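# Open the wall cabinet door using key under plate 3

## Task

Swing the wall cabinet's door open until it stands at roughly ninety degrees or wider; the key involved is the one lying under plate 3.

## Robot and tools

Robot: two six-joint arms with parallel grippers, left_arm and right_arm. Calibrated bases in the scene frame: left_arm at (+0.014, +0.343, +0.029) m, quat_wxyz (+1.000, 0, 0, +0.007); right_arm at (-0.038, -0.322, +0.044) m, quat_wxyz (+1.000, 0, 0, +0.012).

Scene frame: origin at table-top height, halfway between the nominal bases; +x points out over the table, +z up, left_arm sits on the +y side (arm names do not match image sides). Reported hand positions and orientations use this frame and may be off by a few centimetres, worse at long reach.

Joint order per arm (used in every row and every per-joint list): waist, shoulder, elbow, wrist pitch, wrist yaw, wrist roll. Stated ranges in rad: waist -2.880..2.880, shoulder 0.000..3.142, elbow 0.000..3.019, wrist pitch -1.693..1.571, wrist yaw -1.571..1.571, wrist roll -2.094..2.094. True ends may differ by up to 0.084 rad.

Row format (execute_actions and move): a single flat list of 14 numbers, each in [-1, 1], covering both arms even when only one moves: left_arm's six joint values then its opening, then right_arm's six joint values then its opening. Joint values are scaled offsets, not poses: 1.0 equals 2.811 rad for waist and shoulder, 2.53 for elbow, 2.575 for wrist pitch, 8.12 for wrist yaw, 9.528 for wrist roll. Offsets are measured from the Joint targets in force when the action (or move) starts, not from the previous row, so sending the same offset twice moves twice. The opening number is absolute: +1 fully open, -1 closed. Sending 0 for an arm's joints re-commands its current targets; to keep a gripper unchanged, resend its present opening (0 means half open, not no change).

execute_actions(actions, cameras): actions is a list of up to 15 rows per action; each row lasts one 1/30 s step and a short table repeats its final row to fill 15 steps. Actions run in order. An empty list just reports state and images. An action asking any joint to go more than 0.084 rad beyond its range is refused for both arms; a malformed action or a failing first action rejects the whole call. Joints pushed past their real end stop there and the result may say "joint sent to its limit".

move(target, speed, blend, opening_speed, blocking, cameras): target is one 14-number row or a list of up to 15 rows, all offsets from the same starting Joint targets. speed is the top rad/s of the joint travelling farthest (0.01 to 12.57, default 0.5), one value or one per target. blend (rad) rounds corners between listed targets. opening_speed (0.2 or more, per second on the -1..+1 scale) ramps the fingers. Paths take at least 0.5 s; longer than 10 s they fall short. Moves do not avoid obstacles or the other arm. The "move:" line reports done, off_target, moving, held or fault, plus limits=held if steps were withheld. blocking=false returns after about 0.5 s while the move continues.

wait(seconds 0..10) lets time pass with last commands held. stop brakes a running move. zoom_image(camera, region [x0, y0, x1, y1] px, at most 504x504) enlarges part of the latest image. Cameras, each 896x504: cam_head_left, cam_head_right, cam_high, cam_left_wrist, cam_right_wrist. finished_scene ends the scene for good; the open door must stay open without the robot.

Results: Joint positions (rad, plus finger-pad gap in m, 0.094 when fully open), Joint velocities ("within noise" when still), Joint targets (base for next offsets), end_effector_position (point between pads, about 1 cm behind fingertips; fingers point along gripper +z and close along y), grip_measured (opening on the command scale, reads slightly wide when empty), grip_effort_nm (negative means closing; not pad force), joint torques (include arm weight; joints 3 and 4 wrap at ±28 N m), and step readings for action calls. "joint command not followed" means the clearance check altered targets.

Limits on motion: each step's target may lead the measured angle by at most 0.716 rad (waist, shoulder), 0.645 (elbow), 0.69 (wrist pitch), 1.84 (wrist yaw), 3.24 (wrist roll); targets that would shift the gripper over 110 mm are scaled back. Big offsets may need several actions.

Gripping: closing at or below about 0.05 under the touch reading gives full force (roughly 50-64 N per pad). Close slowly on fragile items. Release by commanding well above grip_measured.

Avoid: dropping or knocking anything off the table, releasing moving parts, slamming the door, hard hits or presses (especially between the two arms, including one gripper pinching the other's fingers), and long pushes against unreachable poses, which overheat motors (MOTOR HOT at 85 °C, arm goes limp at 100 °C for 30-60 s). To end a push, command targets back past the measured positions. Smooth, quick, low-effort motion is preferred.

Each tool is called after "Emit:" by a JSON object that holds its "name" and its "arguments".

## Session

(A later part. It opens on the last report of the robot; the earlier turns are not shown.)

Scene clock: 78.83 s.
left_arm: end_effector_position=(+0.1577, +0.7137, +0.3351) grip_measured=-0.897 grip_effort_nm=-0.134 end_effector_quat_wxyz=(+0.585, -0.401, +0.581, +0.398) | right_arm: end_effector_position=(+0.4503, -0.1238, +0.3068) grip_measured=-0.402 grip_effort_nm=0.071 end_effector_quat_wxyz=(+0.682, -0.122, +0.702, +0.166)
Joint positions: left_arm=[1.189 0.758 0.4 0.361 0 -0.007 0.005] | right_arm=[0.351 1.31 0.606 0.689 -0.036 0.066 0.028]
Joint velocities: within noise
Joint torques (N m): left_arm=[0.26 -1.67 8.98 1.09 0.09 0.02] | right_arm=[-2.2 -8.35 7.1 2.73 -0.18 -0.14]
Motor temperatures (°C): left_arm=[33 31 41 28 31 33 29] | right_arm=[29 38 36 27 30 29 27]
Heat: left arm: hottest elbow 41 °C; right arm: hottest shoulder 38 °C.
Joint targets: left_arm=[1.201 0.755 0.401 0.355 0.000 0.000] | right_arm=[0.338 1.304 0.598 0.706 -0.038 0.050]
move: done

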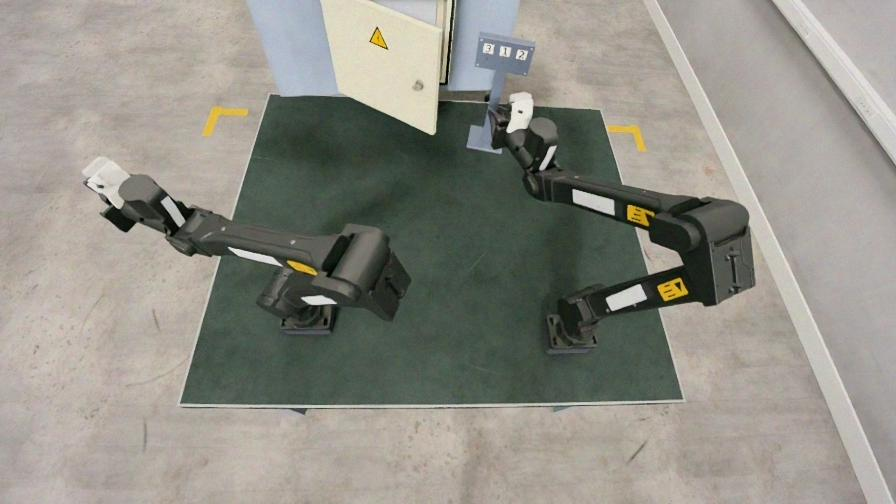

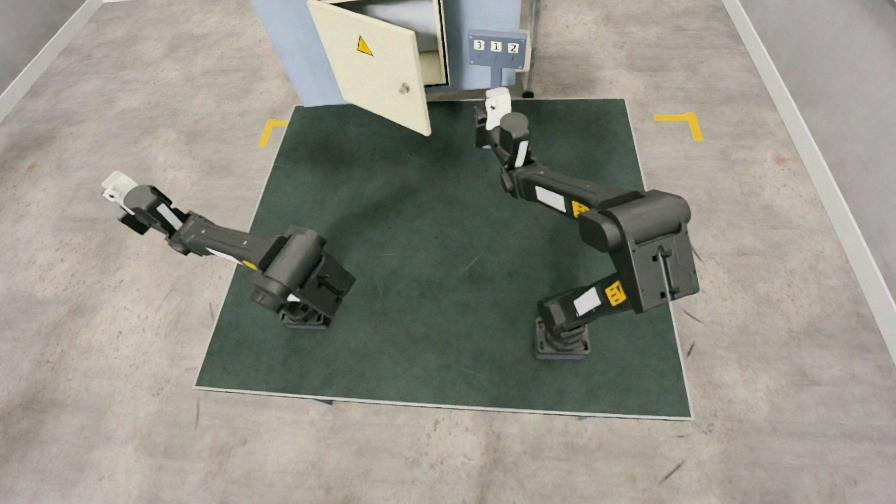

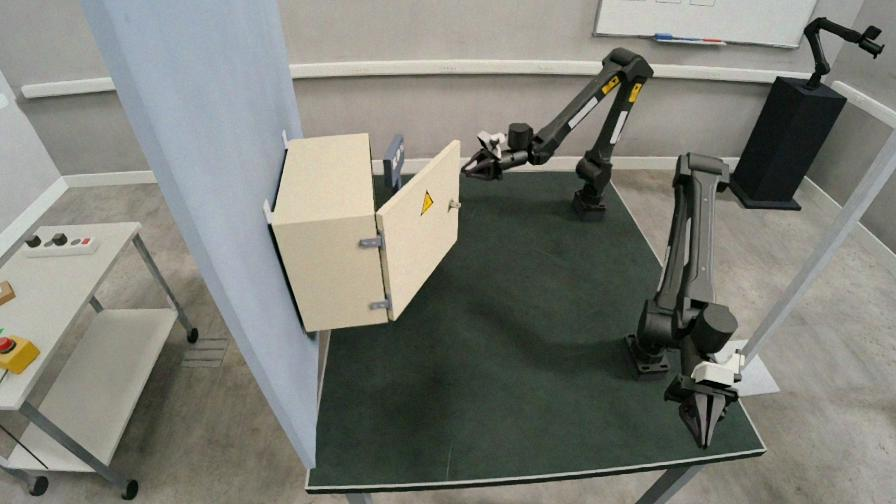

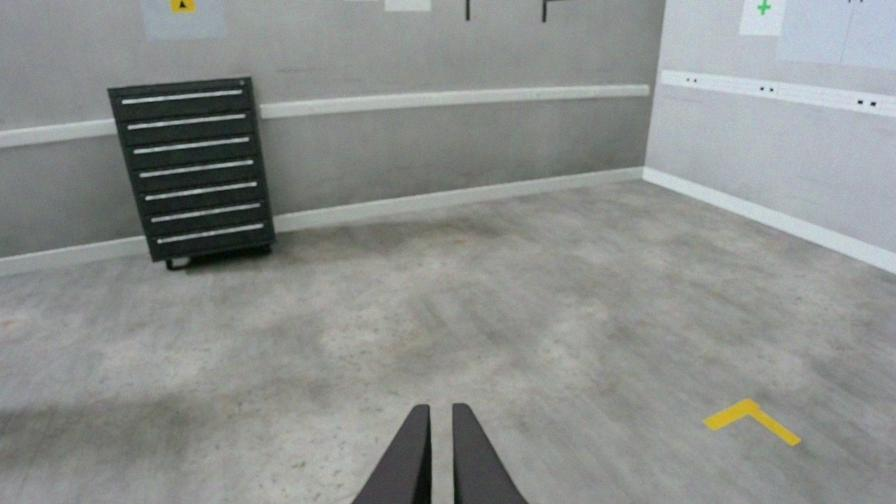

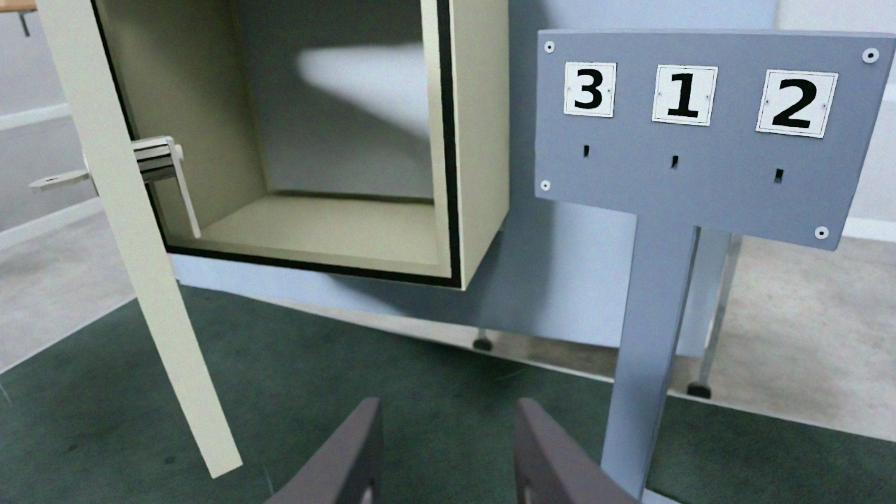

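Emit:
{"name": "move", "arguments": {"target": [0,0,0,0,0,0,-0.9,-0.0328,0.2291,0.2439,0.0175,-0.1099,0,-0.95], "speed": 0.7}}

Scene clock: 81.83 s.
left_arm: end_effector_position=(+0.1577, +0.7137, +0.3351) grip_measured=-0.897 grip_effort_nm=-0.139 end_effector_quat_wxyz=(+0.585, -0.401, +0.581, +0.398) | right_arm: end_effector_position=(+0.5710, -0.0020, +0.2431) grip_measured=-0.948 grip_effort_nm=-0.125 end_effector_quat_wxyz=(+0.563, -0.382, +0.599, +0.423)
Joint positions: left_arm=[1.189 0.758 0.4 0.361 0 -0.007 0.005] | right_arm=[0.259 1.926 1.177 0.733 -0.929 0.065 0.002]
Joint velocities: within noise
Joint torques (N m): left_arm=[0.26 -1.67 8.99 1.05 0.08 0.01] | right_arm=[-2.26 -15.21 10.09 2.47 -0.19 -0.14]
Motor temperatures (°C): left_arm=[33 31 41 28 31 33 29] | right_arm=[29 38 36 27 30 29 26]
Heat: left arm: hottest elbow 41 °C; right arm: hottest shoulder 38 °C.
Joint targets: left_arm=[1.201 0.755 0.401 0.355 0.000 0.000] | right_arm=[0.245 1.948 1.215 0.751 -0.930 0.050]
move: off_target (right_arm); right_arm: the elbow is farthest, 0.038 rad from its target

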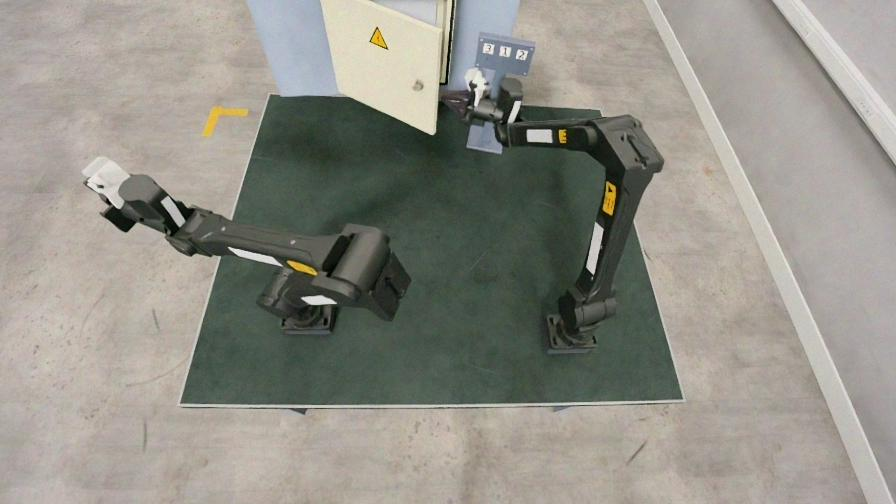

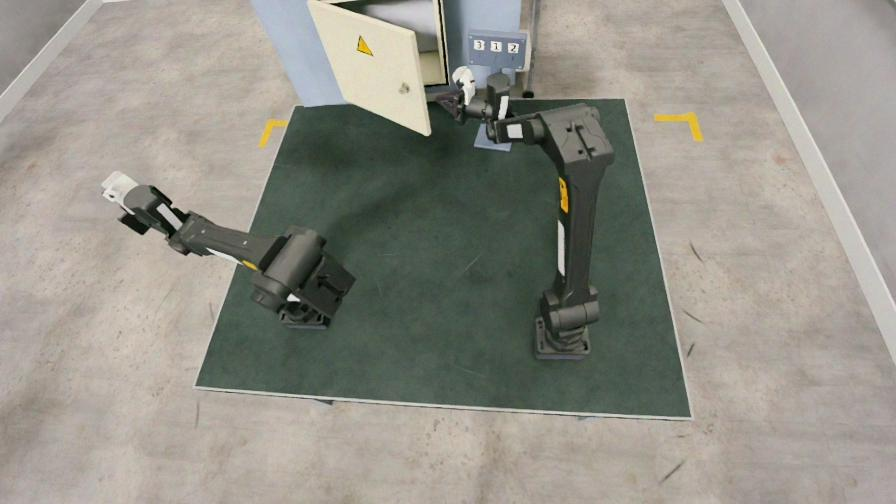

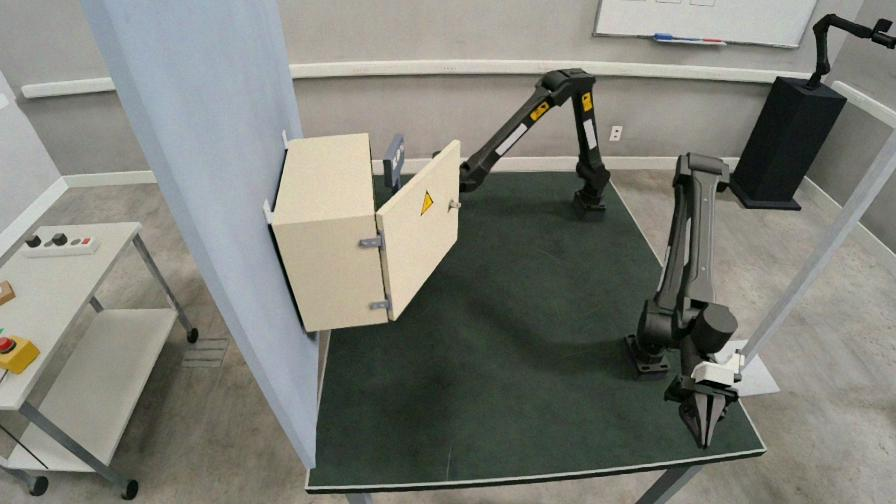

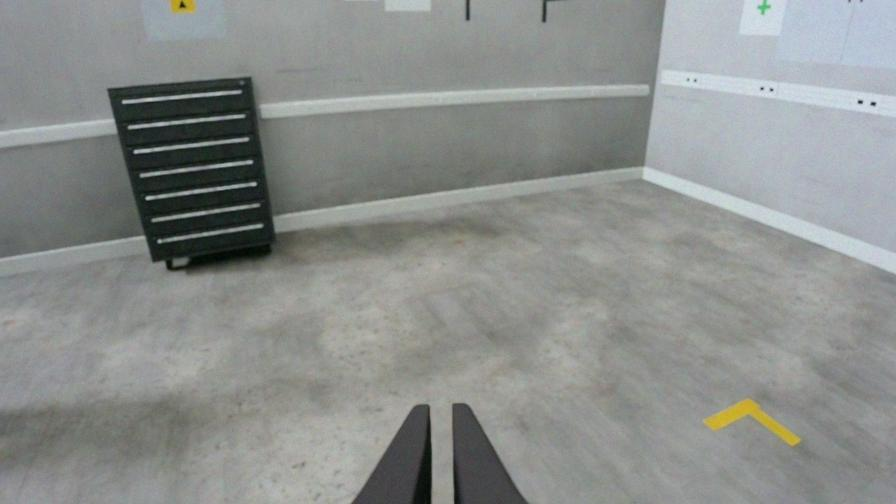

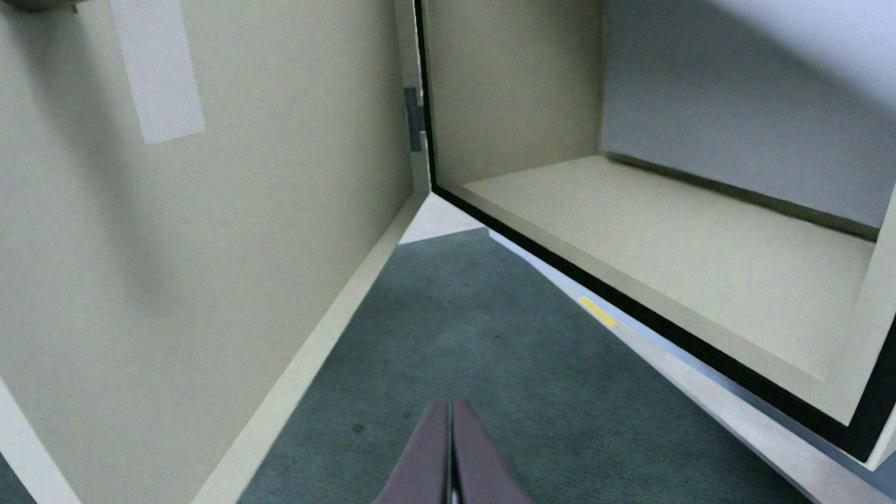

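Emit:
{"name": "move", "arguments": {"target": [[0,0,0,0,0,0,-0.9,0.018,-0.0199,-0.0415,0.0148,0.0062,0,-0.95],[0,0,0,0,0,0,-0.9,0.1037,-0.0786,-0.1451,0.052,0.0346,0,-0.95],[0,0,0,0,0,0,-0.9,0.1963,-0.074,-0.1344,0.0482,0.0654,0,-0.95],[0,0,0,0,0,0,-0.9,0.2703,-0.0107,-0.0237,0.0074,0.091,0,-0.95]], "speed": [0.2,0.3,0.3,0.2], "blend": 0.04}}

Scene clock: 86.20 s.
left_arm: end_effector_position=(+0.1577, +0.7137, +0.3351) grip_measured=-0.897 grip_effort_nm=-0.134 end_effector_quat_wxyz=(+0.585, -0.401, +0.581, +0.398) | right_arm: end_effector_position=(+0.3119, +0.3092, +0.2486) grip_measured=-0.949 grip_effort_nm=-0.100 end_effector_quat_wxyz=(+0.572, -0.383, +0.590, +0.422)
Joint positions: left_arm=[1.189 0.758 0.4 0.361 0 -0.007 0.005] | right_arm=[0.996 1.889 1.115 0.785 -0.193 0.062 0.002]
Joint velocities: within noise
Joint torques (N m): left_arm=[0.21 -1.67 8.96 1.07 0.08 0.02] | right_arm=[-0.5 -14.15 10.28 1.24 -0.04 -0.11]
Motor temperatures (°C): left_arm=[33 31 41 28 31 33 29] | right_arm=[29 38 36 27 30 29 26]
Heat: left arm: hottest elbow 41 °C; right arm: hottest shoulder 38 °C.
Joint targets: left_arm=[1.201 0.755 0.401 0.355 0.000 0.000] | right_arm=[1.005 1.918 1.156 0.770 -0.191 0.050]
move: off_target (right_arm); right_arm: the elbow is farthest, 0.040 rad from its target

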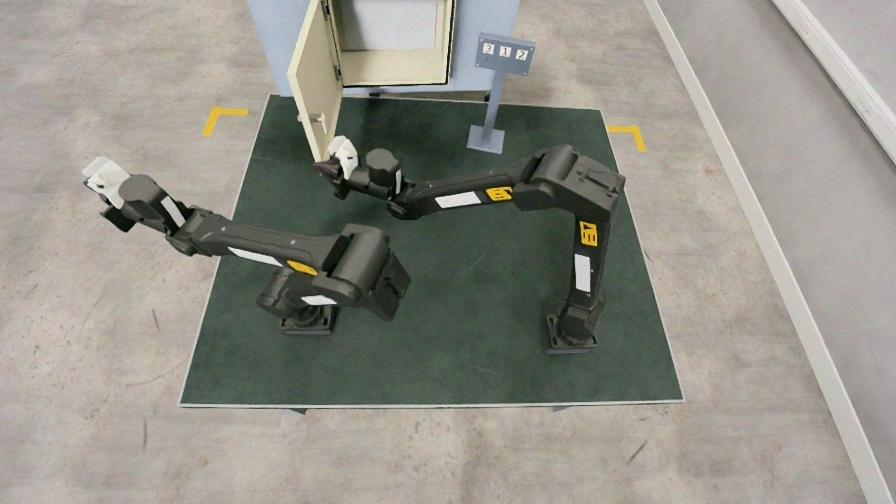

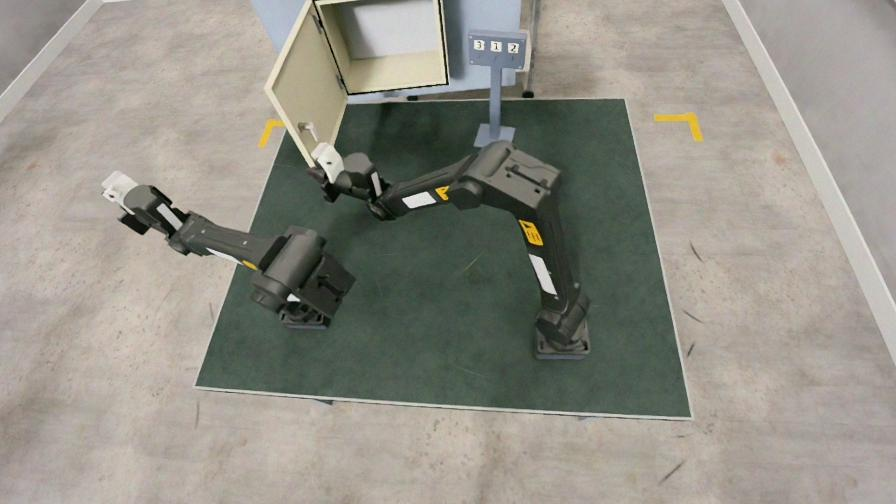

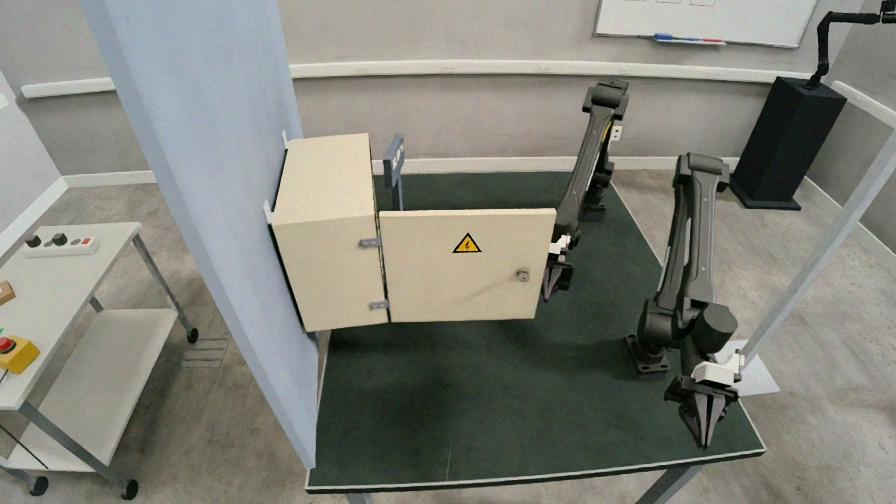

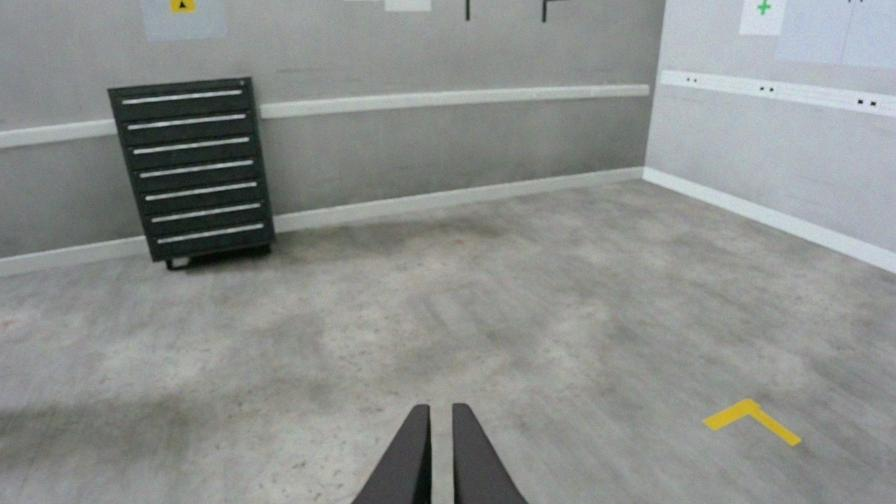

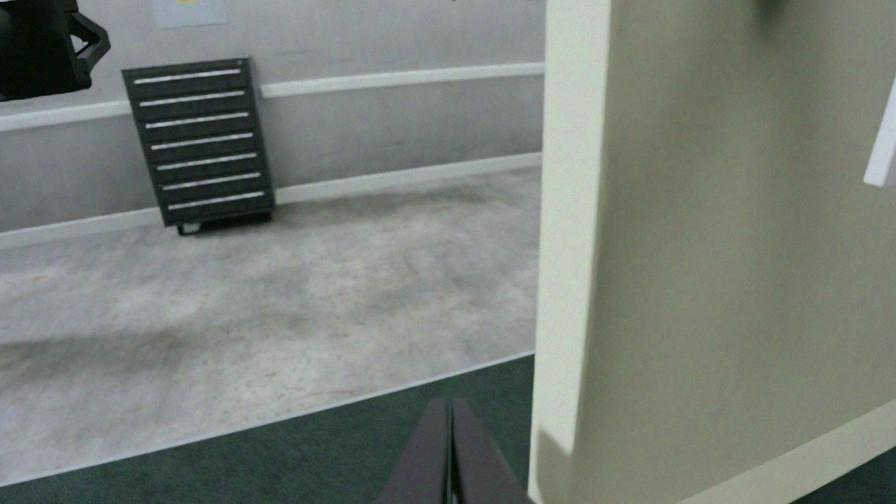

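Emit:
{"name": "move", "arguments": {"target": [0,0,0,0,0,0,-0.9,-0.0125,-0.0772,-0.135,0.0505,-0.0031,0,-0.95], "speed": 0.3, "cameras": ["cam_high","cam_head_right","cam_head_left"]}}

Emit:
{"name": "zoom_image", "arguments": {"camera": "cam_head_left", "region": [240, 0, 480, 180]}}

Scene clock: 88.23 s.
left_arm: end_effector_position=(+0.1577, +0.7137, +0.3351) grip_measured=-0.897 grip_effort_nm=-0.139 end_effector_quat_wxyz=(+0.585, -0.401, +0.581, +0.398) | right_arm: end_effector_position=(+0.2641, +0.2261, +0.2413) grip_measured=-0.949 grip_effort_nm=-0.100 end_effector_quat_wxyz=(+0.563, -0.389, +0.594, +0.423)
Joint positions: left_arm=[1.189 0.758 0.4 0.361 0 -0.007 0.005] | right_arm=[0.985 1.711 0.821 0.881 -0.215 0.062 0.002]
Joint velocities: within noise
Joint torques (N m): left_arm=[0.26 -1.61 8.99 1.06 0.08 0.01] | right_arm=[-2.37 -13.45 6 2.81 -0.17 -0.11]
Motor temperatures (°C): left_arm=[33 31 41 28 31 33 29] | right_arm=[29 38 36 27 30 28 26]
Heat: left arm: hottest elbow 41 °C; right arm: hottest shoulder 38 °C.
Joint targets: left_arm=[1.201 0.755 0.401 0.355 0.000 0.000] | right_arm=[0.970 1.701 0.814 0.900 -0.217 0.050]
move: done
Images, in order (width x height): cam_head_left 896x504, cam_head_right 896x504, cam_high 896x504.

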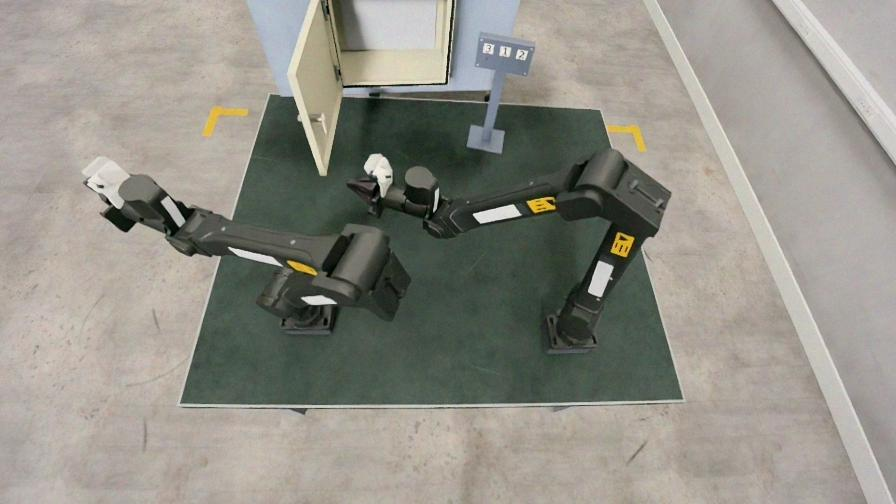

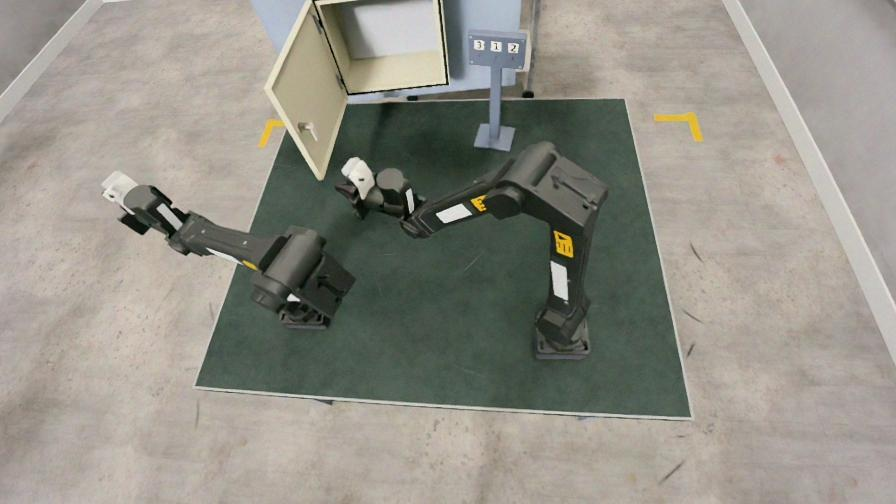

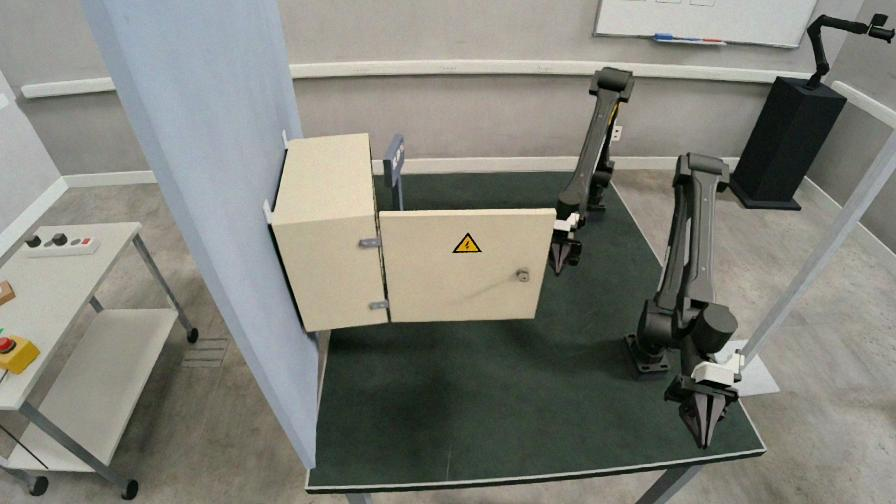

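Scaled by 2.100 from the camera's 896x504 image, which has a finer 1280x720 frame.

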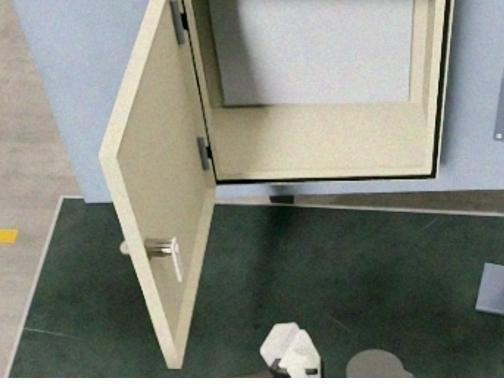

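Emit:
{"name": "finished_scene", "arguments": {}}

The scene is finished: the task was done.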